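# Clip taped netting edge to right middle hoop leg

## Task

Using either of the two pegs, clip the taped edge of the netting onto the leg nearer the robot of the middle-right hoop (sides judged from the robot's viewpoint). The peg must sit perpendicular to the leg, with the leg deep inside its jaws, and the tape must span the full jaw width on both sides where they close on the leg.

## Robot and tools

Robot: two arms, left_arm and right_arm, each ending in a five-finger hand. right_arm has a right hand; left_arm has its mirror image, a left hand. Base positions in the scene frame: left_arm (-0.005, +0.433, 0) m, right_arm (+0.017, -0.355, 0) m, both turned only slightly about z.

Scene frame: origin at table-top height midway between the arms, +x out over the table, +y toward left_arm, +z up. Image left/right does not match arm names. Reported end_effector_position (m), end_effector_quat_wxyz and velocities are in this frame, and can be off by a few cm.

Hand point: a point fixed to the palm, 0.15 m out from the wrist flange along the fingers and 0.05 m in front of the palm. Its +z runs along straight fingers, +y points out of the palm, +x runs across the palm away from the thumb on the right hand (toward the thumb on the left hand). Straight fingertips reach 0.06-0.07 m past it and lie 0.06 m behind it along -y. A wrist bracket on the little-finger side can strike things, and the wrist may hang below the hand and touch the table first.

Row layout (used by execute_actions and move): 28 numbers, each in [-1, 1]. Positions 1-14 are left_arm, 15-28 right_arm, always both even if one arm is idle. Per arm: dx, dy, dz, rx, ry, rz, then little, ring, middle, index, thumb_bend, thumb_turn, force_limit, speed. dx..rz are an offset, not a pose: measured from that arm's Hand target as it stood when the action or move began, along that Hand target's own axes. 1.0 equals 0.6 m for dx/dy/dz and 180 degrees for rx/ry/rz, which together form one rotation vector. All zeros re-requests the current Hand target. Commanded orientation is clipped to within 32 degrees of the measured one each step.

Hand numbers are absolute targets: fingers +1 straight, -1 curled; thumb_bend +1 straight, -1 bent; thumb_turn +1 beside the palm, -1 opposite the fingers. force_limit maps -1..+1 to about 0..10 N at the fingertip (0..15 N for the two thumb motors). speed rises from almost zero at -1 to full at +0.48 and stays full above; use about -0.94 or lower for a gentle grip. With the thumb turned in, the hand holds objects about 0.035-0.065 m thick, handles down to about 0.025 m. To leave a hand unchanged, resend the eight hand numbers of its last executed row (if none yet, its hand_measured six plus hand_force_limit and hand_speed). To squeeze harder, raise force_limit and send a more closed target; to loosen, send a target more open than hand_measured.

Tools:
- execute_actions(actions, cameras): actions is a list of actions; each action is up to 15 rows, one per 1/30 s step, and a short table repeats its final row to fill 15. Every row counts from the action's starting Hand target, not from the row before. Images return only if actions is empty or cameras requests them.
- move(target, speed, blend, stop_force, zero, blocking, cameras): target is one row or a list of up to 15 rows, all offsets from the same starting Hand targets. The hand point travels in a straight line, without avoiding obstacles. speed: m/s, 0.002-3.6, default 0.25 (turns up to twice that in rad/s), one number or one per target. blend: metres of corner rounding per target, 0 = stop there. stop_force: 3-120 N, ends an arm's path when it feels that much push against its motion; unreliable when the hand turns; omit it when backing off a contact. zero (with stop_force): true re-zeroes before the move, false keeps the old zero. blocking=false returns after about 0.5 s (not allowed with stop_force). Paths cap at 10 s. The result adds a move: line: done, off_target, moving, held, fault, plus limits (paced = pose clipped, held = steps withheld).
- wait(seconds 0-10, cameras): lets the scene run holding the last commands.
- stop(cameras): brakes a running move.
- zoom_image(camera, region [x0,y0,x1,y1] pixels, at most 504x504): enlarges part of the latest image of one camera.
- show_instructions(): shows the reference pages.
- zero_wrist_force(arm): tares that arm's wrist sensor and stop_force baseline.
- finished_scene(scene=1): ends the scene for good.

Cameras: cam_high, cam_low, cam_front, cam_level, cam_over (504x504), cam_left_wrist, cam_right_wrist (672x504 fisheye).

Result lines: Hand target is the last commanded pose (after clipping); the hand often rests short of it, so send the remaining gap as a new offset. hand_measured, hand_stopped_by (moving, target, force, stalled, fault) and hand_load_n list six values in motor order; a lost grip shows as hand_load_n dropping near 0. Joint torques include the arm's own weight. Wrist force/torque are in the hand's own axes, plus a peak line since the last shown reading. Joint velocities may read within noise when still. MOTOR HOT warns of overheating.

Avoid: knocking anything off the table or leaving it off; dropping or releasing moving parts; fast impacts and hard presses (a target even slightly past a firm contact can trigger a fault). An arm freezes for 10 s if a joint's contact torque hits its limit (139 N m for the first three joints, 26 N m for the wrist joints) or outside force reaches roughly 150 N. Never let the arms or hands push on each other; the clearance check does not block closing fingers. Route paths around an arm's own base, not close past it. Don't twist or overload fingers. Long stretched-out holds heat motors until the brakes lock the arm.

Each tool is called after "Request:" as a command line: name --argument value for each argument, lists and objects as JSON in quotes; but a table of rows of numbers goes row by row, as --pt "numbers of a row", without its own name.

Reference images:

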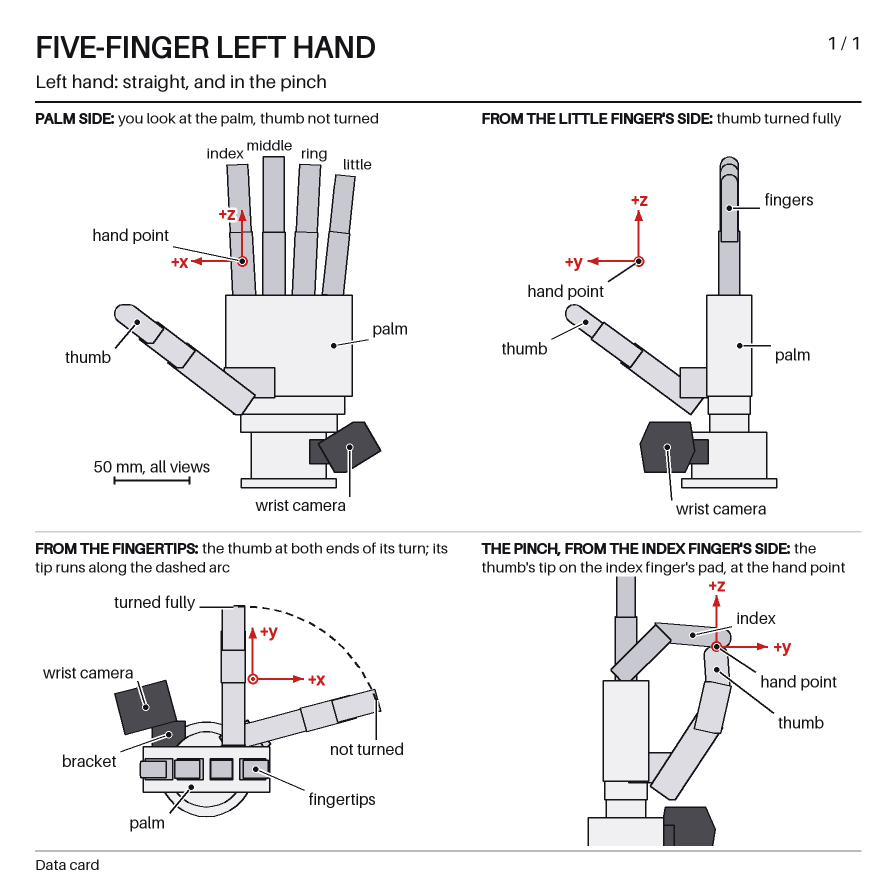

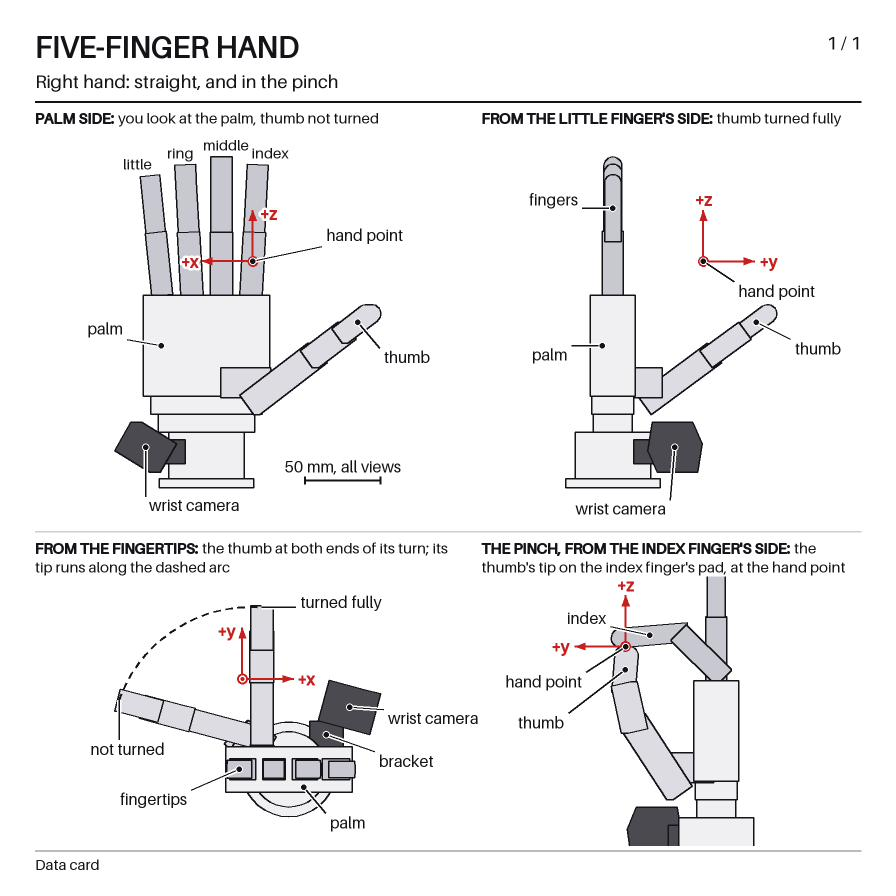

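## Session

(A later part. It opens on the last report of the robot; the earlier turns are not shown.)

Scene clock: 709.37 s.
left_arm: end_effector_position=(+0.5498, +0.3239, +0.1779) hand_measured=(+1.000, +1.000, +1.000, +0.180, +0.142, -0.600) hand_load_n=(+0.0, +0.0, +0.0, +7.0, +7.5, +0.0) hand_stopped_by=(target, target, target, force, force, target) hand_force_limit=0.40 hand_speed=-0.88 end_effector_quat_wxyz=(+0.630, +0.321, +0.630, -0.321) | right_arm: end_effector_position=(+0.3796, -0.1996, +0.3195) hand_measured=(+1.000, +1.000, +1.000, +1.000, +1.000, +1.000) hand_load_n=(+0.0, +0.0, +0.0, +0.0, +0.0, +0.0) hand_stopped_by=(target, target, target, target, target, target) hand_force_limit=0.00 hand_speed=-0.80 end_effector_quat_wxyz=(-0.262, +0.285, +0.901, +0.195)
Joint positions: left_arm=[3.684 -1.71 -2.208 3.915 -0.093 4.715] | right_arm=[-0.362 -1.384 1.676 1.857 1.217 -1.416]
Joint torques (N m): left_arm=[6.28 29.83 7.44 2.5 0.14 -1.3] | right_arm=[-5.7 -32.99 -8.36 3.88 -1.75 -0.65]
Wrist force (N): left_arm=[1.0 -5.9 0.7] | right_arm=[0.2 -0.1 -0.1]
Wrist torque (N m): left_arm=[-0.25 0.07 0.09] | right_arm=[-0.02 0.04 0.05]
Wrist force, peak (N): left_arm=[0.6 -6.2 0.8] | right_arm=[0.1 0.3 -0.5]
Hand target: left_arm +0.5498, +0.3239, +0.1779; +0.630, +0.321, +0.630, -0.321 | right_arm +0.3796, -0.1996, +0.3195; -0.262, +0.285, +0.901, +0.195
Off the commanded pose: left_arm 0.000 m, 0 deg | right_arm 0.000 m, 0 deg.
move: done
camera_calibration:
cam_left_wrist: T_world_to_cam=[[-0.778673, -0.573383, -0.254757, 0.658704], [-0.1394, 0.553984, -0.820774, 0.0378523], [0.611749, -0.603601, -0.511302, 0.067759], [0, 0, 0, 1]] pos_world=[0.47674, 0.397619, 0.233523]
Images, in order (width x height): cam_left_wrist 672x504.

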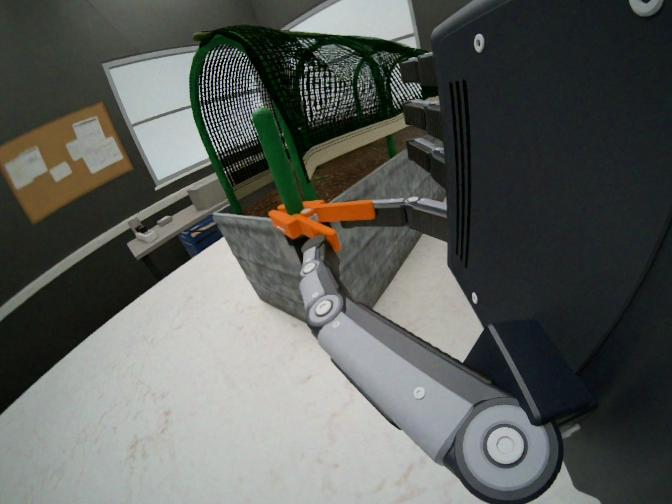

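Request:
move --target '[0,0,0,0,0,0,1,1,1,-0.3,-0.05,-0.6,0.95,-0.88,0,0,0,0,0,0,1,1,1,1,1,1,0,-0.8]' --speed 0.05 --cameras '["cam_left_wrist"]'

Request:
zoom_image --camera "cam_left_wrist" --region '[230, 130, 430, 280]'

Scene clock: 712.50 s.
left_arm: end_effector_position=(+0.5498, +0.3239, +0.1779) hand_measured=(+1.000, +1.000, +1.000, +0.160, +0.142, -0.600) hand_load_n=(+0.0, +0.0, +0.0, +9.5, +8.5, -0.5) hand_stopped_by=(target, target, target, force, force, target) hand_force_limit=0.95 hand_speed=-0.88 end_effector_quat_wxyz=(+0.630, +0.321, +0.630, -0.321) | right_arm: end_effector_position=(+0.3796, -0.1996, +0.3195) hand_measured=(+1.000, +1.000, +1.000, +1.000, +1.000, +1.000) hand_load_n=(+0.5, +0.0, +0.0, +0.0, +0.0, +0.0) hand_stopped_by=(target, target, target, target, target, target) hand_force_limit=0.00 hand_speed=-0.80 end_effector_quat_wxyz=(-0.262, +0.285, +0.901, +0.195)
Joint positions: left_arm=[3.684 -1.71 -2.208 3.915 -0.093 4.715] | right_arm=[-0.362 -1.384 1.676 1.857 1.217 -1.416]
Joint torques (N m): left_arm=[7.33 27.98 23.01 2.49 -2.68 -1.09] | right_arm=[-6.57 -33.8 -7.14 3.81 -1.69 -0.65]
Wrist force (N): left_arm=[0.6 -7.8 0.3] | right_arm=[0.0 0.2 -0.2]
Wrist torque (N m): left_arm=[-0.27 0.12 0.09] | right_arm=[0.02 0.07 0.06]
Wrist force, peak (N): left_arm=[0.7 -8.1 0.2] | right_arm=[-0.1 0.3 -0.5]
Hand target: left_arm +0.5498, +0.3239, +0.1779; +0.630, +0.321, +0.630, -0.321 | right_arm +0.3796, -0.1996, +0.3195; -0.262, +0.285, +0.901, +0.195
Off the commanded pose: left_arm 0.000 m, 0 deg | right_arm 0.000 m, 0 deg.
move: done
camera_calibration:
cam_left_wrist: T_world_to_cam=[[-0.778626, -0.573461, -0.254723, 0.658704], [-0.139495, 0.553973, -0.820765, 0.0378995], [0.611786, -0.603536, -0.511333, 0.067723], [0, 0, 0, 1]] pos_world=[0.476739, 0.397619, 0.233523]
Images, in order (width x height): cam_left_wrist 672x504.

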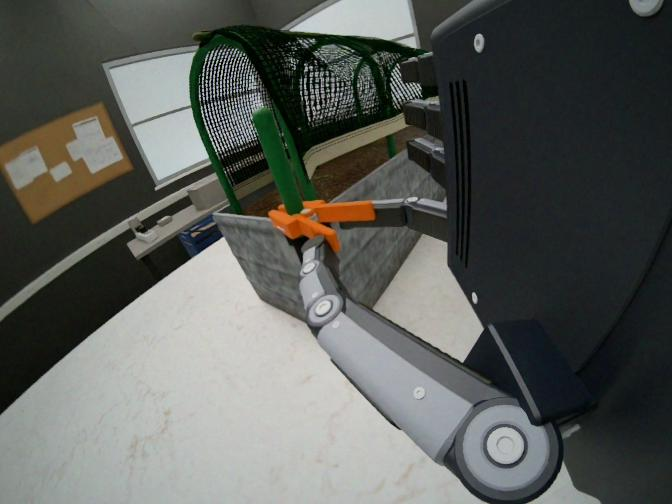

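Scaled by 2.520 from the camera's 672x504 image, which has a finer 960x720 frame.

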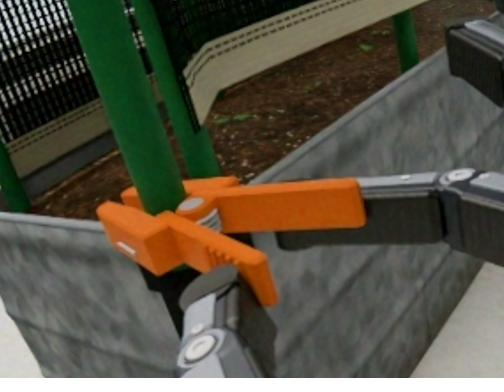

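Request:
move --target '[0,0,0,0,0,0,1,1,1,-0.3,-0.15,-0.6,0.7,-0.9,0,0,0,0,0,0,1,1,1,1,1,1,0,-0.8]' --speed 0.05 --cameras '["cam_left_wrist"]'

Request:
zoom_image --camera "cam_left_wrist" --region '[230, 130, 430, 280]'

Scene clock: 719.30 s.
left_arm: end_effector_position=(+0.5498, +0.3239, +0.1779) hand_measured=(+1.000, +1.000, +1.000, +0.160, +0.082, -0.600) hand_load_n=(+0.0, +0.0, +0.0, +11.0, +12.5, +0.0) hand_stopped_by=(target, target, target, force, force, target) hand_force_limit=0.70 hand_speed=-0.90 end_effector_quat_wxyz=(+0.630, +0.321, +0.630, -0.321) | right_arm: end_effector_position=(+0.3796, -0.1996, +0.3195) hand_measured=(+1.000, +1.000, +1.000, +1.000, +1.000, +1.000) hand_load_n=(+0.0, +0.0, +0.0, +0.0, +0.5, +0.0) hand_stopped_by=(target, target, target, target, target, target) hand_force_limit=0.00 hand_speed=-0.80 end_effector_quat_wxyz=(-0.262, +0.285, +0.901, +0.195)
Joint positions: left_arm=[3.684 -1.71 -2.208 3.915 -0.093 4.715] | right_arm=[-0.362 -1.384 1.676 1.857 1.217 -1.416]
Joint torques (N m): left_arm=[6.9 25.87 22.6 2.45 -2.54 -0.81] | right_arm=[-5.31 -33.53 -8.47 3.84 -1.6 -0.67]
Wrist force (N): left_arm=[0.3 -4.7 3.5] | right_arm=[0.0 0.0 -0.3]
Wrist torque (N m): left_arm=[-0.19 0.12 0.04] | right_arm=[-0.01 0.08 0.05]
Wrist force, peak (N): left_arm=[0.8 -8.0 0.5] | right_arm=[0.0 0.0 -0.6]
Hand target: left_arm +0.5498, +0.3239, +0.1779; +0.630, +0.321, +0.630, -0.321 | right_arm +0.3796, -0.1996, +0.3195; -0.262, +0.285, +0.901, +0.195
Off the commanded pose: left_arm 0.000 m, 0 deg | right_arm 0.000 m, 0 deg.
move: done
camera_calibration:
cam_left_wrist: T_world_to_cam=[[-0.778638, -0.573417, -0.254787, 0.658707], [-0.139434, 0.554018, -0.820745, 0.0378483], [0.611786, -0.603537, -0.511333, 0.0677237], [0, 0, 0, 1]] pos_world=[0.476739, 0.397619, 0.233523]
Images, in order (width x height): cam_left_wrist 672x504.

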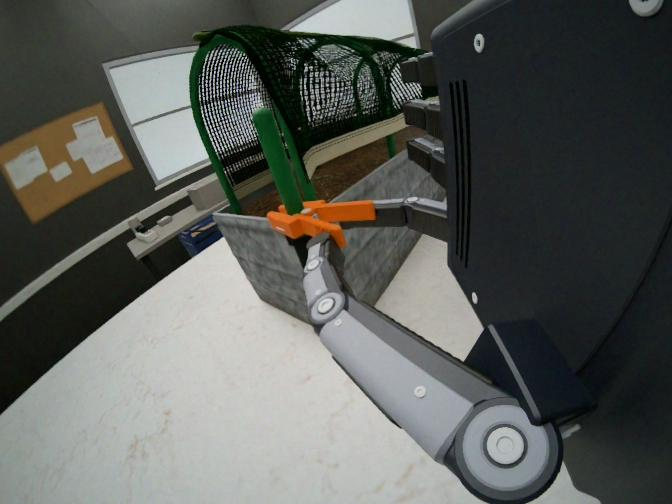

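Scaled by 2.520 from the camera's 672x504 image, which has a finer 960x720 frame.

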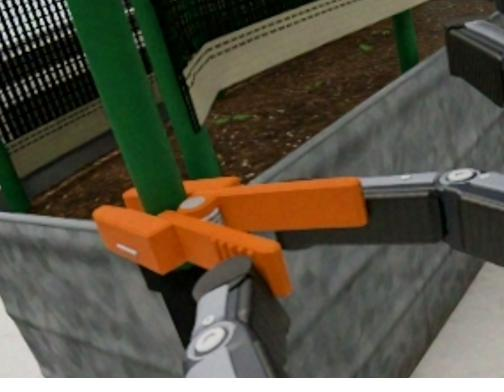

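Request:
move --target '[0,0,0,0,0,0,1,1,1,-0.3,-0.08,-0.6,0.95,-0.92,0,0,0,0,0,0,1,1,1,1,1,1,0,-0.8]' --speed 0.05 --cameras '["cam_left_wrist"]'

Request:
zoom_image --camera "cam_left_wrist" --region '[230, 130, 430, 280]'

Scene clock: 722.97 s.
left_arm: end_effector_position=(+0.5498, +0.3239, +0.1779) hand_measured=(+1.000, +1.000, +1.000, +0.160, +0.018, -0.600) hand_load_n=(+0.0, +0.0, +0.0, +12.5, +14.5, +0.0) hand_stopped_by=(target, target, target, force, force, target) hand_force_limit=0.95 hand_speed=-0.92 end_effector_quat_wxyz=(+0.630, +0.321, +0.630, -0.321) | right_arm: end_effector_position=(+0.3796, -0.1996, +0.3195) hand_measured=(+1.000, +1.000, +1.000, +1.000, +1.000, +1.000) hand_load_n=(+0.0, +0.0, +0.0, +0.0, +0.0, +0.0) hand_stopped_by=(target, target, target, target, target, target) hand_force_limit=0.00 hand_speed=-0.80 end_effector_quat_wxyz=(-0.262, +0.285, +0.901, +0.195)
Joint positions: left_arm=[3.684 -1.71 -2.208 3.915 -0.093 4.715] | right_arm=[-0.362 -1.384 1.676 1.857 1.217 -1.416]
Joint torques (N m): left_arm=[5.52 23.76 21.82 2.38 -2.65 0.01] | right_arm=[-4.7 -34.06 -7.48 3.72 -1.66 -0.41]
Wrist force (N): left_arm=[0.5 -4.4 4.5] | right_arm=[-0.1 -0.1 -0.1]
Wrist torque (N m): left_arm=[-0.21 0.13 0.04] | right_arm=[-0.04 0.08 0.04]
Wrist force, peak (N): left_arm=[0.8 -4.8 4.4] | right_arm=[-0.2 0.2 -0.5]
Hand target: left_arm +0.5498, +0.3239, +0.1779; +0.630, +0.321, +0.630, -0.321 | right_arm +0.3796, -0.1996, +0.3195; -0.262, +0.285, +0.901, +0.195
Off the commanded pose: left_arm 0.000 m, 0 deg | right_arm 0.000 m, 0 deg.
move: done
camera_calibration:
cam_left_wrist: T_world_to_cam=[[-0.778638, -0.573417, -0.254787, 0.658707], [-0.139434, 0.554018, -0.820745, 0.0378483], [0.611786, -0.603537, -0.511333, 0.0677237], [0, 0, 0, 1]] pos_world=[0.476739, 0.397619, 0.233523]
Images, in order (width x height): cam_left_wrist 672x504.

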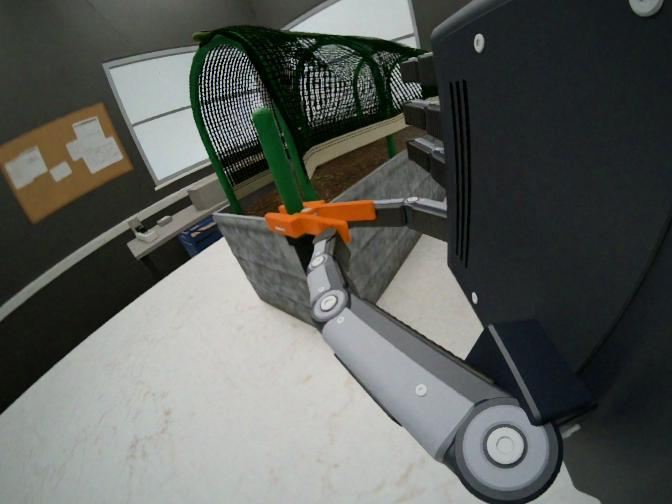

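Scaled by 2.520 from the camera's 672x504 image, which has a finer 960x720 frame.

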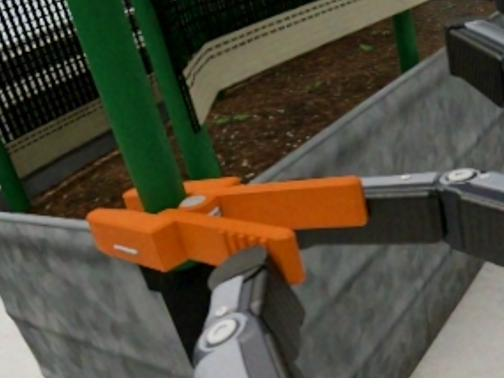

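Request:
move --target '[0,-0.0082,-0.0057,0,0,0,1,1,1,-0.3,-0.08,-0.6,0.95,-0.92,0,0,0,0,0,0,1,1,1,1,1,1,0,-0.8]' --speed 0.02 --stop_force 25 --cameras '["cam_left_wrist"]'

Request:
zoom_image --camera "cam_left_wrist" --region '[230, 130, 430, 280]'

Scene clock: 729.33 s.
left_arm: end_effector_position=(+0.5438, +0.3238, +0.1779) hand_measured=(+1.000, +1.000, +1.000, +0.160, +0.018, -0.600) hand_load_n=(+0.0, +0.0, +0.0, +10.0, +11.0, +1.0) hand_stopped_by=(target, target, target, force, force, target) hand_force_limit=0.95 hand_speed=-0.92 end_effector_quat_wxyz=(+0.630, +0.321, +0.630, -0.321) | right_arm: end_effector_position=(+0.3796, -0.1996, +0.3195) hand_measured=(+1.000, +1.000, +1.000, +1.000, +1.000, +1.000) hand_load_n=(+0.0, +0.0, +0.0, +0.0, +0.0, +0.0) hand_stopped_by=(target, target, target, target, target, target) hand_force_limit=0.00 hand_speed=-0.80 end_effector_quat_wxyz=(-0.262, +0.285, +0.901, +0.195)
Joint positions: left_arm=[3.693 -1.697 -2.224 3.917 -0.084 4.716] | right_arm=[-0.362 -1.384 1.676 1.857 1.217 -1.416]
Joint torques (N m): left_arm=[7.97 28.87 2.98 1.96 3.27 -1.58] | right_arm=[-5.35 -33.85 -8.86 3.77 -1.67 -0.35]
Wrist force (N): left_arm=[0.6 1.6 5.8] | right_arm=[-0.1 0.1 -0.2]
Wrist torque (N m): left_arm=[-0.23 0.06 0.09] | right_arm=[0.00 0.09 0.05]
Wrist force, peak (N): left_arm=[0.6 -4.5 4.9] | right_arm=[0.1 0.3 -0.5]
Hand target: left_arm +0.5438, +0.3238, +0.1779; +0.630, +0.321, +0.630, -0.321 | right_arm +0.3796, -0.1996, +0.3195; -0.262, +0.285, +0.901, +0.195
Off the commanded pose: left_arm 0.000 m, 0 deg | right_arm 0.000 m, 0 deg.
move: done
camera_calibration:
cam_left_wrist: T_world_to_cam=[[-0.778638, -0.573417, -0.254787, 0.653978], [-0.139434, 0.554018, -0.820745, 0.037067], [0.611786, -0.603537, -0.511333, 0.071334], [0, 0, 0, 1]] pos_world=[0.470739, 0.397519, 0.233523]
Images, in order (width x height): cam_left_wrist 672x504.

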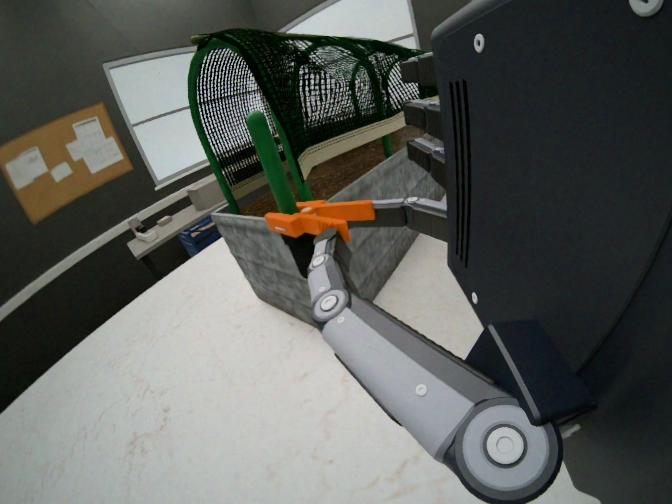

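Scaled by 2.520 from the camera's 672x504 image, which has a finer 960x720 frame.

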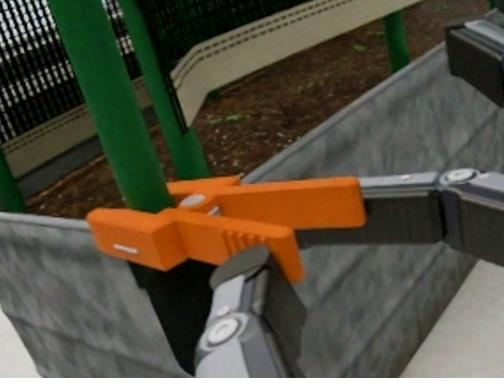

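Request:
move --target '[0,-0.0137,-0.0095,0,0,0,1,1,1,-0.3,-0.08,-0.6,0.95,-0.92,0,0,0,0,0,0,1,1,1,1,1,1,0,-0.8]' --speed 0.02 --stop_force 25 --cameras '["cam_left_wrist"]'

Request:
zoom_image --camera "cam_left_wrist" --region '[230, 130, 430, 280]'

Scene clock: 734.57 s.
left_arm: end_effector_position=(+0.5338, +0.3236, +0.1779) hand_measured=(+1.000, +1.000, +1.000, +0.160, +0.018, -0.600) hand_load_n=(+0.0, +0.0, +0.0, +7.5, +7.5, +1.0) hand_stopped_by=(target, target, target, force, force, target) hand_force_limit=0.95 hand_speed=-0.92 end_effector_quat_wxyz=(+0.630, +0.321, +0.630, -0.321) | right_arm: end_effector_position=(+0.3796, -0.1996, +0.3195) hand_measured=(+1.000, +1.000, +1.000, +1.000, +1.000, +1.000) hand_load_n=(+0.0, +0.0, +0.0, +0.5, +0.0, +0.0) hand_stopped_by=(target, target, target, target, target, target) hand_force_limit=0.00 hand_speed=-0.80 end_effector_quat_wxyz=(-0.262, +0.285, +0.901, +0.195)
Joint positions: left_arm=[3.709 -1.674 -2.251 3.92 -0.069 4.717] | right_arm=[-0.362 -1.384 1.676 1.857 1.217 -1.416]
Joint torques (N m): left_arm=[7.81 28.24 3.81 2.08 2.97 -1.35] | right_arm=[-4.78 -33.25 -8.39 3.65 -1.62 -0.41]
Wrist force (N): left_arm=[0.4 -0.1 4.3] | right_arm=[0.2 0.1 -0.4]
Wrist torque (N m): left_arm=[-0.29 0.06 0.09] | right_arm=[0.01 0.04 0.06]
Wrist force, peak (N): left_arm=[0.6 1.7 6.3] | right_arm=[0.0 0.4 -0.4]
Hand target: left_arm +0.5338, +0.3236, +0.1779; +0.630, +0.321, +0.630, -0.321 | right_arm +0.3796, -0.1996, +0.3195; -0.262, +0.285, +0.901, +0.195
Off the commanded pose: left_arm 0.000 m, 0 deg | right_arm 0.000 m, 0 deg.
move: done
camera_calibration:
cam_left_wrist: T_world_to_cam=[[-0.778638, -0.573417, -0.254787, 0.646077], [-0.139434, 0.554018, -0.820745, 0.0357835], [0.611786, -0.603537, -0.511333, 0.0773312], [0, 0, 0, 1]] pos_world=[0.460739, 0.397319, 0.233523]
Images, in order (width x height): cam_left_wrist 672x504.

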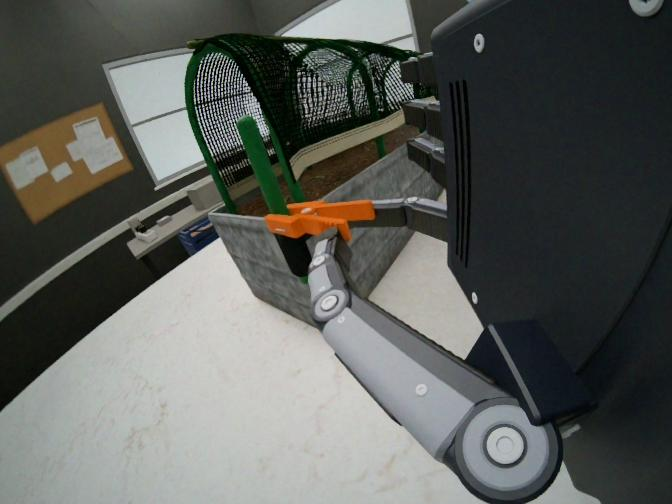

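Scaled by 2.520 from the camera's 672x504 image, which has a finer 960x720 frame.

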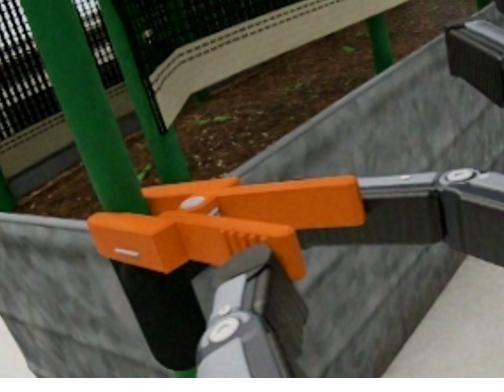

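Request:
move --target '[0,-0.0301,-0.0209,0,0,0,1,1,1,-0.3,-0.08,-0.6,0.95,-0.92,0,0,0,0,0,0,1,1,1,1,1,1,0,-0.8]' --speed 0.03 --stop_force 25 --cameras '["cam_left_wrist"]'

Request:
zoom_image --camera "cam_left_wrist" --region '[230, 130, 430, 280]'

Scene clock: 739.33 s.
left_arm: end_effector_position=(+0.5118, +0.3231, +0.1779) hand_measured=(+1.000, +1.000, +1.000, +0.160, +0.018, -0.600) hand_load_n=(+0.0, +0.0, +0.0, +11.5, +10.0, +0.0) hand_stopped_by=(target, target, target, force, force, target) hand_force_limit=0.95 hand_speed=-0.92 end_effector_quat_wxyz=(+0.630, +0.321, +0.630, -0.321) | right_arm: end_effector_position=(+0.3796, -0.1996, +0.3195) hand_measured=(+1.000, +1.000, +1.000, +1.000, +1.000, +1.000) hand_load_n=(+0.0, +0.0, +0.0, +0.0, +0.0, +0.0) hand_stopped_by=(target, target, target, target, target, target) hand_force_limit=0.00 hand_speed=-0.80 end_effector_quat_wxyz=(-0.262, +0.285, +0.901, +0.195)
Joint positions: left_arm=[3.746 -1.624 -2.307 3.919 -0.031 4.724] | right_arm=[-0.362 -1.384 1.676 1.857 1.217 -1.416]
Joint torques (N m): left_arm=[6.54 25.29 4.45 2.19 2.58 -1.21] | right_arm=[-4.53 -33.54 -8.14 3.86 -1.52 -0.33]
Wrist force (N): left_arm=[0.4 -3.0 0.6] | right_arm=[-0.1 0.0 -0.2]
Wrist torque (N m): left_arm=[-0.36 0.11 0.09] | right_arm=[-0.01 0.09 0.04]
Wrist force, peak (N): left_arm=[0.8 -5.8 0.7] | right_arm=[0.0 0.3 -0.5]
Hand target: left_arm +0.5118, +0.3231, +0.1779; +0.630, +0.321, +0.630, -0.321 | right_arm +0.3796, -0.1996, +0.3195; -0.262, +0.285, +0.901, +0.195
Off the commanded pose: left_arm 0.000 m, 0 deg | right_arm 0.000 m, 0 deg.
move: done
camera_calibration:
cam_left_wrist: T_world_to_cam=[[-0.778626, -0.573461, -0.254723, 0.628657], [-0.139495, 0.553973, -0.820765, 0.0330419], [0.611786, -0.603536, -0.511333, 0.0904881], [0, 0, 0, 1]] pos_world=[0.438739, 0.396819, 0.233523]
Images, in order (width x height): cam_left_wrist 672x504.

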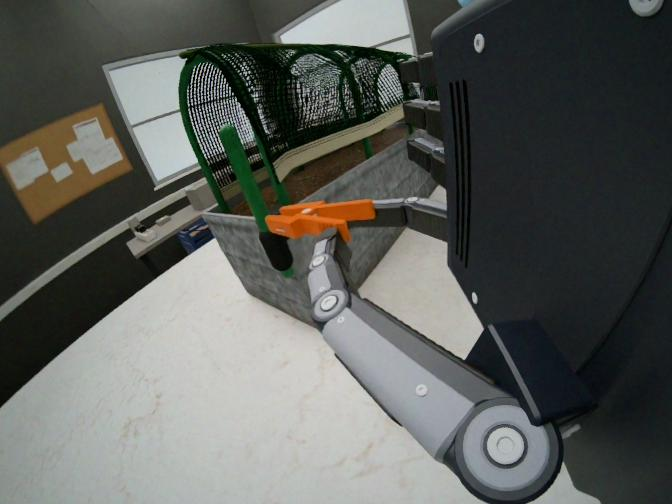

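Scaled by 2.520 from the camera's 672x504 image, which has a finer 960x720 frame.

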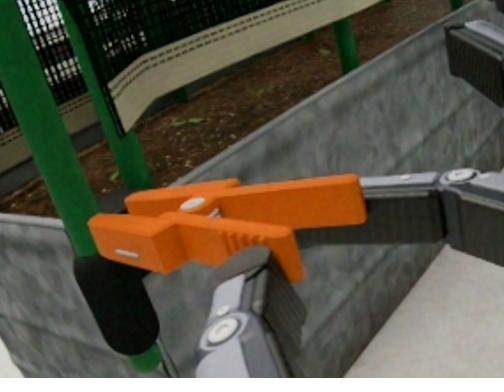

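Request:
zoom_image --camera "cam_left_wrist" --region '[255, 185, 385, 265]'

Scaled by 3.877 from the camera's 672x504 image, which has a finer 960x720 frame.

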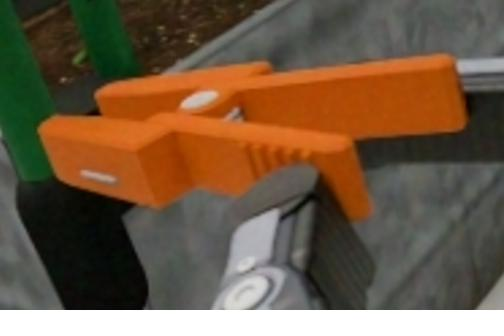

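Request:
move --pt "-0.02 -0.0985 0.0172 0 0 0 1 1 1 -0.3 -0.08 -0.6 0.95 -0.92 -0.2577 -0.0435 -0.1525 -0.304 0.1376 -0.0408 1 1 1 1 1 -1 0 0.2" --pt "-0.0235 -0.3038 0.3418 -0.0278 0 0 1 1 1 -0.3 -0.08 -0.6 0.95 -0.92 -0.2577 -0.0435 -0.1525 -0.304 0.1376 -0.0408 1 1 1 1 1 -1 0 0.2" --pt "-0.0235 -0.3965 0.5863 -0.0556 0 0 1 1 1 -0.3 -0.08 -0.6 0.95 -0.92 -0.2577 -0.0435 -0.1525 -0.304 0.1376 -0.0408 1 1 1 1 1 -1 0 0.2" --speed 0.15 --blend '[0.02,0.03,0]' --cameras '["cam_left_wrist","cam_right_wrist","cam_over","cam_level","cam_front"]'

Scene clock: 825.00 s.
left_arm: end_effector_position=(+0.5259, -0.1012, +0.1919) hand_measured=(+1.000, +1.000, +1.000, +0.160, +0.018, -0.600) hand_load_n=(+0.0, +0.0, +0.0, +11.5, +10.0, +0.0) hand_stopped_by=(target, target, target, force, force, target) hand_force_limit=0.95 hand_speed=-0.92 end_effector_quat_wxyz=(+0.655, +0.265, +0.656, -0.265) | right_arm: end_effector_position=(+0.5048, -0.3289, +0.2958) hand_measured=(+1.000, +1.000, +1.000, +1.000, +1.000, -1.000) hand_load_n=(+0.0, +0.0, +0.0, +0.5, +0.0, +0.0) hand_stopped_by=(target, target, target, target, target, target) hand_force_limit=0.00 hand_speed=0.20 end_effector_quat_wxyz=(-0.271, +0.270, +0.653, +0.654)
Joint positions: left_arm=[2.497 -1.988 -1.776 3.763 -1.455 4.712] | right_arm=[-0.779 -0.943 1.95 2.137 0.768 -2.359]
Joint torques (N m): left_arm=[-8.85 21.37 26.91 -1.52 -2.2 1.59] | right_arm=[-12.58 -26.47 1.72 2.76 -1.97 -2.46]
Wrist force (N): left_arm=[0.9 -3.0 0.8] | right_arm=[-0.4 0.0 -0.3]
Wrist torque (N m): left_arm=[-0.42 0.05 0.00] | right_arm=[-0.08 0.11 0.03]
Wrist force, peak (N): left_arm=[1.0 -3.4 1.2] | right_arm=[-0.6 -0.3 -0.7]
Hand target: left_arm +0.5259, -0.1013, +0.1919; +0.655, +0.265, +0.656, -0.265 | right_arm +0.5048, -0.3289, +0.2958; -0.271, +0.270, +0.653, +0.654
Off the commanded pose: left_arm 0.000 m, 0 deg | right_arm 0.000 m, 0 deg.
move: done
camera_calibration:
cam_left_wrist: T_world_to_cam=[[-0.667154, -0.699994, -0.25478, 0.328421], [-0.23349, 0.521292, -0.820815, 0.327712], [0.707381, -0.488121, -0.511224, -0.205671], [0, 0, 0, 1]] pos_world=[0.441113, -0.0413328, 0.247522]
cam_right_wrist: T_world_to_cam=[[0.535715, 0.0319862, 0.843793, -0.499991], [0.720578, -0.538262, -0.437082, -0.41286], [0.440201, 0.84217, -0.311404, 0.264769], [0, 0, 0, 1]] pos_world=[0.448799, -0.429215, 0.323885]
Images, in order (width x height): cam_front 504x504, cam_level 504x504, cam_over 504x504, cam_left_wrist 672x504, cam_right_wrist 672x504.

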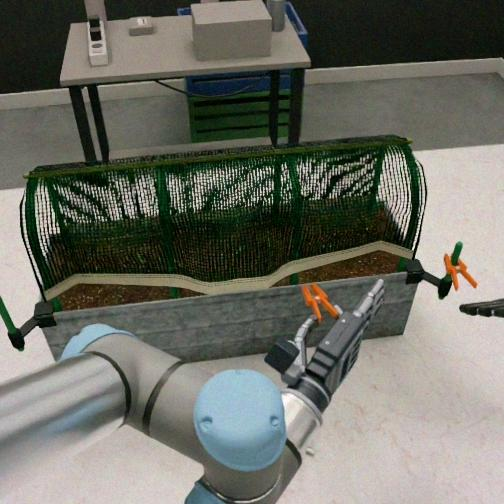

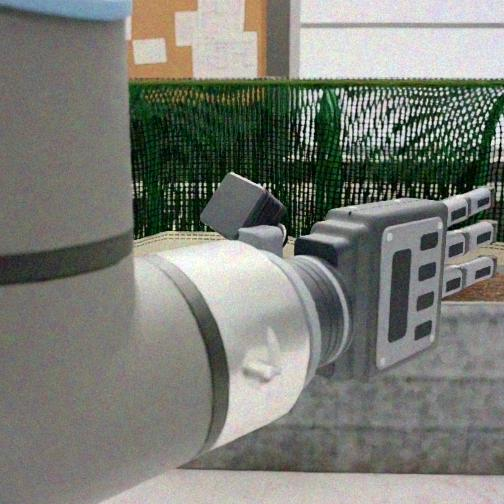

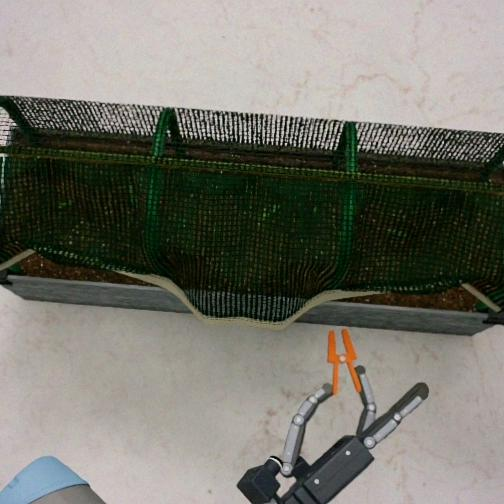

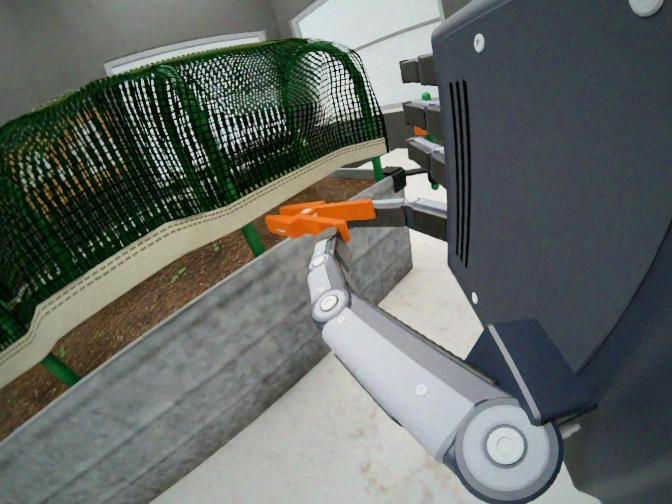

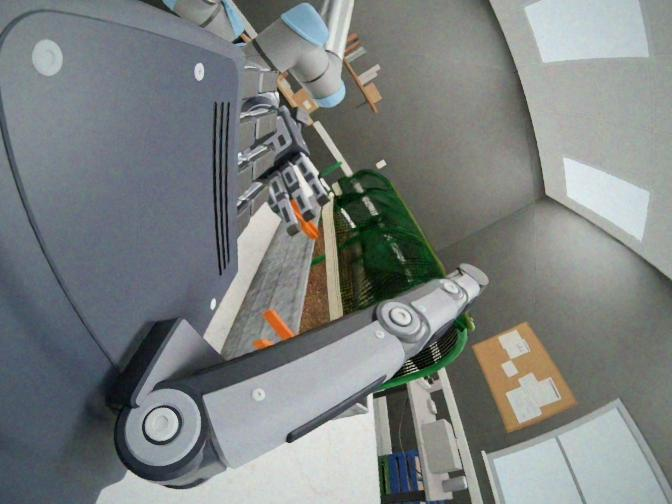

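Request:
zoom_image --camera "cam_over" --region '[280, 220, 420, 400]'

Request:
zoom_image --camera "cam_left_wrist" --region '[200, 130, 400, 280]'

Request:
zoom_image --camera "cam_right_wrist" --region '[260, 150, 380, 270]'

Request:
zoom_image --camera "cam_front" --region '[250, 220, 390, 350]'

Scaled by 2.800.

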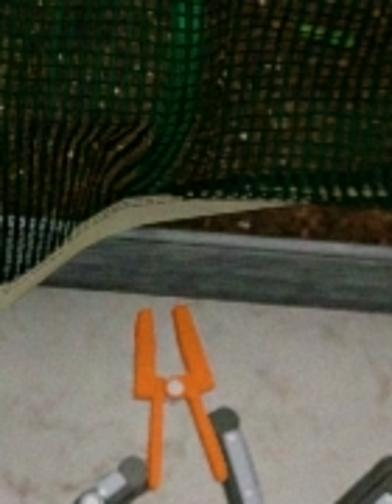

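Scaled by 2.520 from the camera's 672x504 image, which has a finer 960x720 frame.

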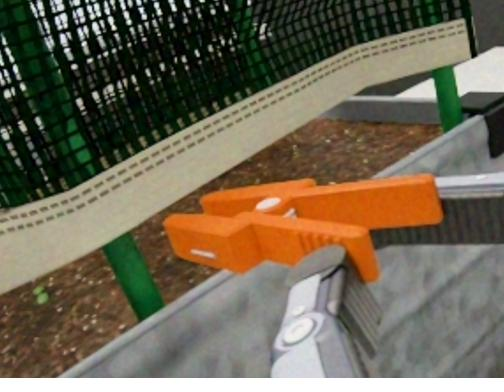

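Scaled by 4.200 from the camera's 672x504 image, which has a finer 960x720 frame.

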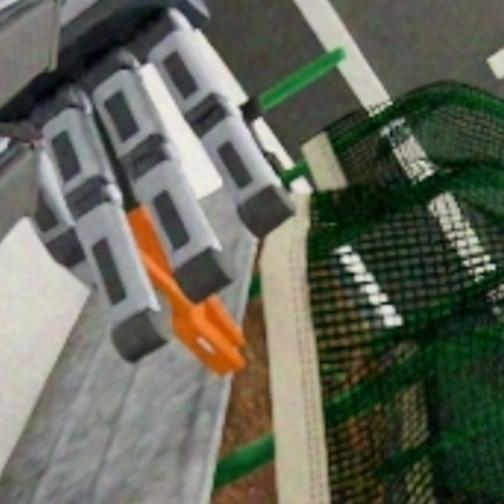

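Scaled by 3.600.

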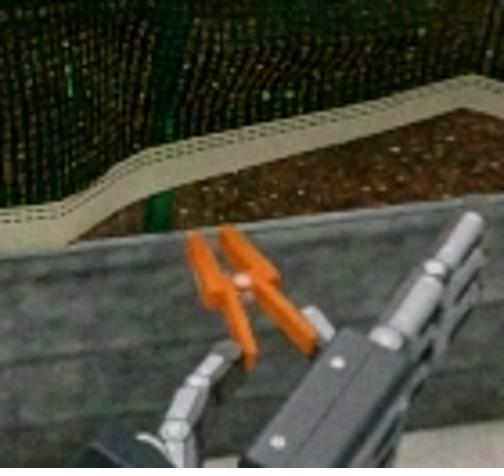

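Request:
move --target '[0,0,0,0,0,0,1,1,1,-0.3,-0.03,-0.6,0.95,-0.92,0,0,0,0,0,0,1,1,1,1,1,-1,0,0.2]' --speed 0.05 --cameras '["cam_over","cam_left_wrist"]'

Request:
zoom_image --camera "cam_over" --region '[280, 220, 420, 400]'

Request:
zoom_image --camera "cam_left_wrist" --region '[250, 180, 390, 290]'

Scene clock: 843.77 s.
left_arm: end_effector_position=(+0.5259, -0.1013, +0.1919) hand_measured=(+1.000, +1.000, +1.000, +0.160, -0.024, -0.600) hand_load_n=(+0.0, +0.0, -0.5, +11.0, +10.0, +0.0) hand_stopped_by=(target, target, target, force, target, target) hand_force_limit=0.95 hand_speed=-0.92 end_effector_quat_wxyz=(+0.655, +0.265, +0.656, -0.265) | right_arm: end_effector_position=(+0.5048, -0.3289, +0.2958) hand_measured=(+1.000, +1.000, +1.000, +1.000, +1.000, -1.000) hand_load_n=(+0.0, +0.0, +0.0, +0.0, +0.0, +0.0) hand_stopped_by=(target, target, target, target, target, target) hand_force_limit=0.00 hand_speed=0.20 end_effector_quat_wxyz=(-0.271, +0.270, +0.653, +0.654)
Joint positions: left_arm=[2.497 -1.988 -1.776 3.763 -1.455 4.712] | right_arm=[-0.779 -0.943 1.95 2.137 0.768 -2.359]
Joint torques (N m): left_arm=[-6.66 23.18 25.34 -1.22 -2.41 1.62] | right_arm=[-13.05 -27.22 0.86 2.57 -1.96 -2.53]
Wrist force (N): left_arm=[0.6 -3.0 0.4] | right_arm=[-0.4 0.0 -0.5]
Wrist torque (N m): left_arm=[-0.38 0.08 -0.02] | right_arm=[-0.06 0.11 0.04]
Wrist force, peak (N): left_arm=[1.0 -3.1 0.9] | right_arm=[-0.4 -0.2 -0.8]
Hand target: left_arm +0.5259, -0.1013, +0.1919; +0.655, +0.265, +0.656, -0.265 | right_arm +0.5048, -0.3289, +0.2958; -0.271, +0.270, +0.653, +0.654
Off the commanded pose: left_arm 0.000 m, 0 deg | right_arm 0.000 m, 0 deg.
move: done
camera_calibration:
cam_left_wrist: T_world_to_cam=[[-0.667123, -0.700016, -0.254804, 0.328342], [-0.233585, 0.521358, -0.820746, 0.327792], [0.707379, -0.48802, -0.511323, -0.20569], [0, 0, 0, 1]] pos_world=[0.441112, -0.0414331, 0.247523]
Images, in order (width x height): cam_over 504x504, cam_left_wrist 672x504.

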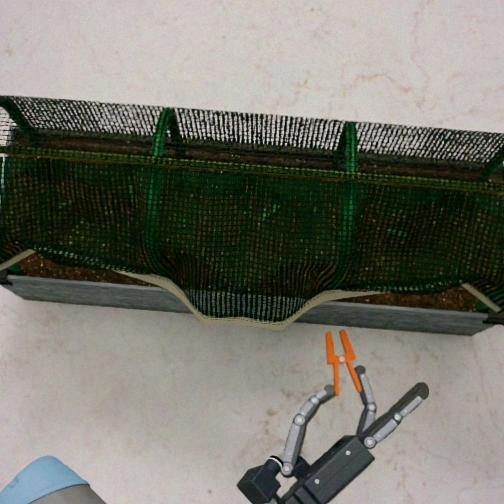

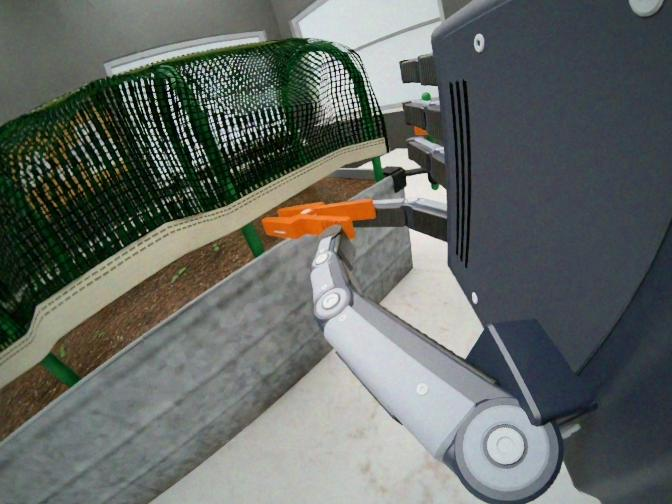

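Scaled by 2.800.

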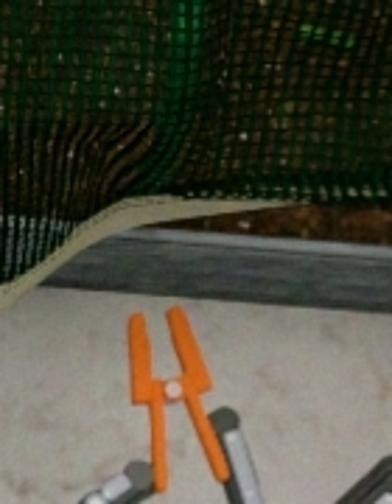

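Scaled by 3.600 from the camera's 672x504 image, which has a finer 960x720 frame.

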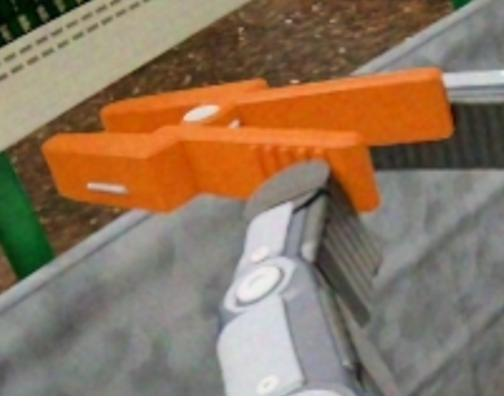

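Request:
move --target '[0,0,0,0,0,0,1,1,1,-0.3,-0.09,-0.6,0.95,-0.92,0,0,0,0,0,0,1,1,1,1,1,-1,0,0.2]' --speed 0.05 --cameras '["cam_over","cam_left_wrist"]'

Request:
zoom_image --camera "cam_over" --region '[300, 310, 390, 400]'

Request:
zoom_image --camera "cam_left_wrist" --region '[250, 180, 390, 290]'

Scene clock: 847.10 s.
left_arm: end_effector_position=(+0.5259, -0.1013, +0.1919) hand_measured=(+1.000, +1.000, +1.000, +0.160, -0.084, -0.600) hand_load_n=(+0.0, +0.0, +0.0, +11.5, +10.5, +0.0) hand_stopped_by=(target, target, target, force, target, target) hand_force_limit=0.95 hand_speed=-0.92 end_effector_quat_wxyz=(+0.655, +0.265, +0.656, -0.265) | right_arm: end_effector_position=(+0.5048, -0.3289, +0.2958) hand_measured=(+1.000, +1.000, +1.000, +1.000, +1.000, -1.000) hand_load_n=(+0.0, +0.0, +0.0, +0.0, +0.0, +0.0) hand_stopped_by=(target, target, target, target, target, target) hand_force_limit=0.00 hand_speed=0.20 end_effector_quat_wxyz=(-0.271, +0.270, +0.653, +0.654)
Joint positions: left_arm=[2.497 -1.988 -1.776 3.763 -1.455 4.712] | right_arm=[-0.779 -0.943 1.95 2.137 0.768 -2.359]
Joint torques (N m): left_arm=[-6.75 23.68 25.44 -1.19 -2.39 1.56] | right_arm=[-13.3 -26.69 2.09 2.53 -1.84 -2.44]
Wrist force (N): left_arm=[1.0 -2.9 0.5] | right_arm=[-0.3 -0.3 -0.4]
Wrist torque (N m): left_arm=[-0.37 0.02 0.00] | right_arm=[-0.12 0.10 0.04]
Wrist force, peak (N): left_arm=[1.1 -3.3 0.6] | right_arm=[-0.4 -0.3 -0.8]
Hand target: left_arm +0.5259, -0.1013, +0.1919; +0.655, +0.265, +0.656, -0.265 | right_arm +0.5048, -0.3289, +0.2958; -0.271, +0.270, +0.653, +0.654
Off the commanded pose: left_arm 0.000 m, 0 deg | right_arm 0.000 m, 0 deg.
move: done
camera_calibration:
cam_left_wrist: T_world_to_cam=[[-0.667123, -0.700016, -0.254804, 0.328342], [-0.233585, 0.521358, -0.820746, 0.327792], [0.707379, -0.48802, -0.511323, -0.20569], [0, 0, 0, 1]] pos_world=[0.441112, -0.0414331, 0.247523]
Images, in order (width x height): cam_over 504x504, cam_left_wrist 672x504.

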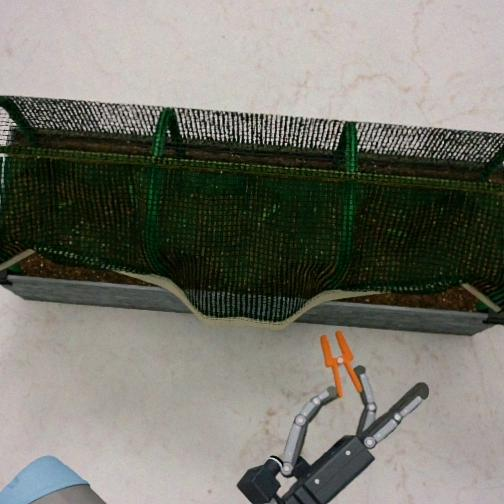

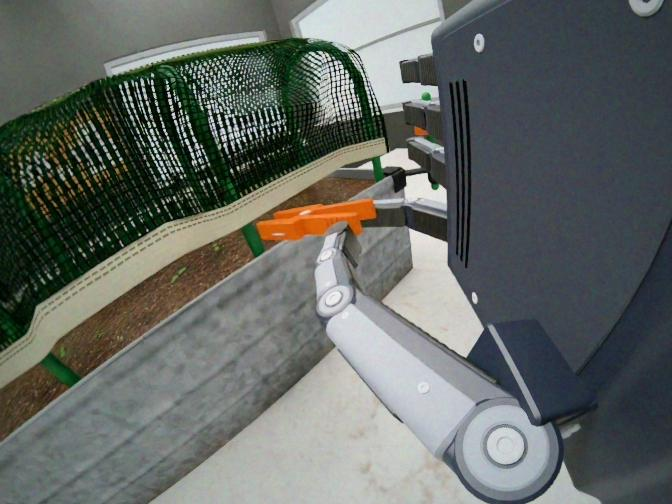

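Scaled by 5.600.

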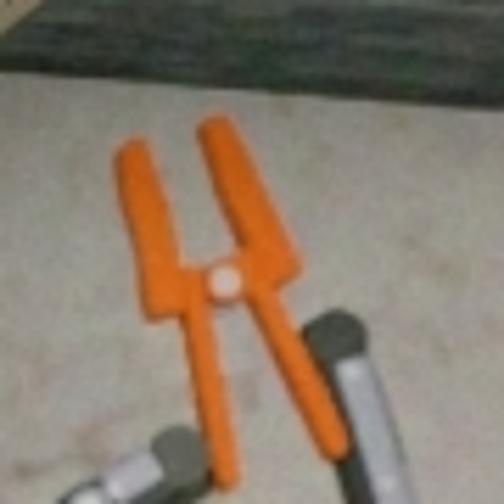

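Scaled by 3.600 from the camera's 672x504 image, which has a finer 960x720 frame.

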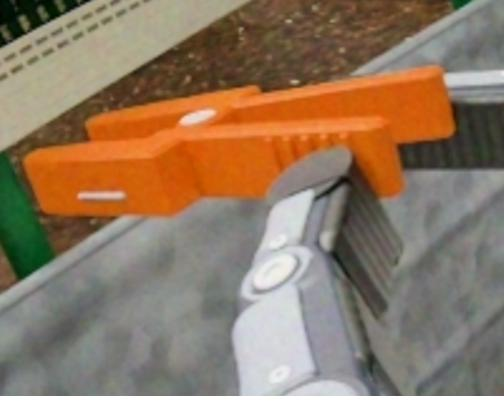

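Request:
move --target '[0,0,0,0,0,0,1,1,1,-0.3,-0.115,-0.6,0.95,-0.94,0,0,0,0,0,0,1,1,1,1,1,-1,0,0.2]' --speed 0.05 --cameras '["cam_over","cam_left_wrist"]'

Request:
zoom_image --camera "cam_over" --region '[300, 310, 390, 400]'

Request:
zoom_image --camera "cam_left_wrist" --region '[250, 180, 390, 290]'

Scene clock: 880.97 s.
left_arm: end_effector_position=(+0.5259, -0.1013, +0.1919) hand_measured=(+1.000, +1.000, +1.000, +0.160, -0.110, -0.600) hand_load_n=(+0.0, +0.0, +0.0, +11.5, +10.5, -0.5) hand_stopped_by=(target, target, target, force, target, target) hand_force_limit=0.95 hand_speed=-0.94 end_effector_quat_wxyz=(+0.655, +0.265, +0.656, -0.265) | right_arm: end_effector_position=(+0.5048, -0.3289, +0.2958) hand_measured=(+1.000, +1.000, +1.000, +1.000, +1.000, -1.000) hand_load_n=(+0.0, +0.0, +0.0, +0.0, +0.0, +0.0) hand_stopped_by=(target, target, target, target, target, target) hand_force_limit=0.00 hand_speed=0.20 end_effector_quat_wxyz=(-0.271, +0.270, +0.653, +0.654)
Joint positions: left_arm=[2.497 -1.988 -1.776 3.763 -1.455 4.712] | right_arm=[-0.779 -0.943 1.95 2.137 0.768 -2.359]
Joint torques (N m): left_arm=[-7.54 23.99 26.09 -1.33 -2.45 1.68] | right_arm=[-12.29 -26.89 1.48 2.56 -1.97 -2.54]
Wrist force (N): left_arm=[0.9 -3.1 0.6] | right_arm=[-0.4 -0.2 -0.3]
Wrist torque (N m): left_arm=[-0.40 0.04 0.00] | right_arm=[-0.10 0.11 0.04]
Wrist force, peak (N): left_arm=[1.1 -3.2 0.5] | right_arm=[-0.4 -0.3 -0.7]
Hand target: left_arm +0.5259, -0.1013, +0.1919; +0.655, +0.265, +0.656, -0.265 | right_arm +0.5048, -0.3289, +0.2958; -0.271, +0.270, +0.653, +0.654
Off the commanded pose: left_arm 0.000 m, 0 deg | right_arm 0.000 m, 0 deg.
move: done
camera_calibration:
cam_left_wrist: T_world_to_cam=[[-0.667123, -0.700016, -0.254804, 0.328342], [-0.233585, 0.521358, -0.820746, 0.327792], [0.707379, -0.48802, -0.511323, -0.20569], [0, 0, 0, 1]] pos_world=[0.441112, -0.0414331, 0.247523]
Images, in order (width x height): cam_over 504x504, cam_left_wrist 672x504.

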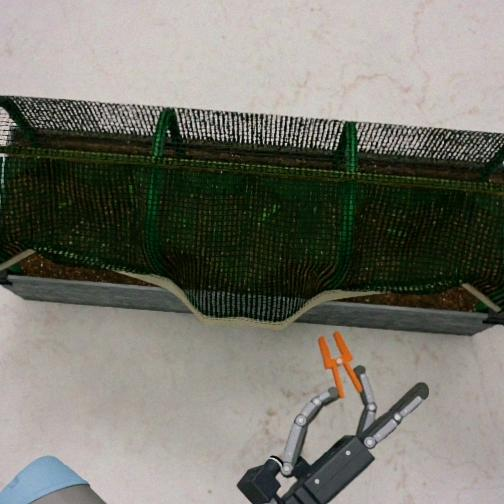

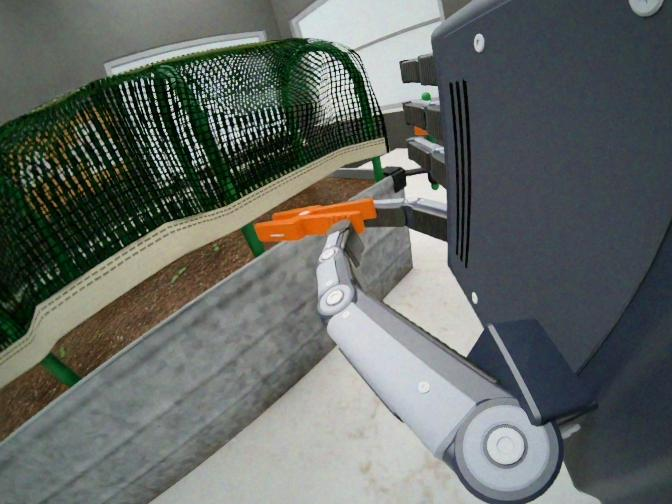

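Scaled by 5.600.

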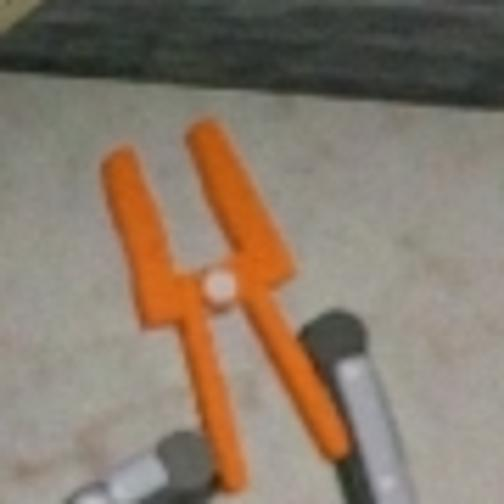

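Scaled by 3.600 from the camera's 672x504 image, which has a finer 960x720 frame.

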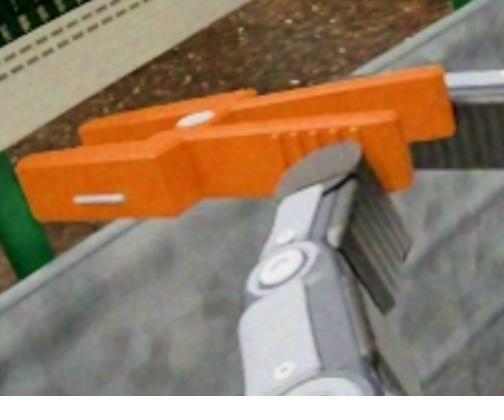

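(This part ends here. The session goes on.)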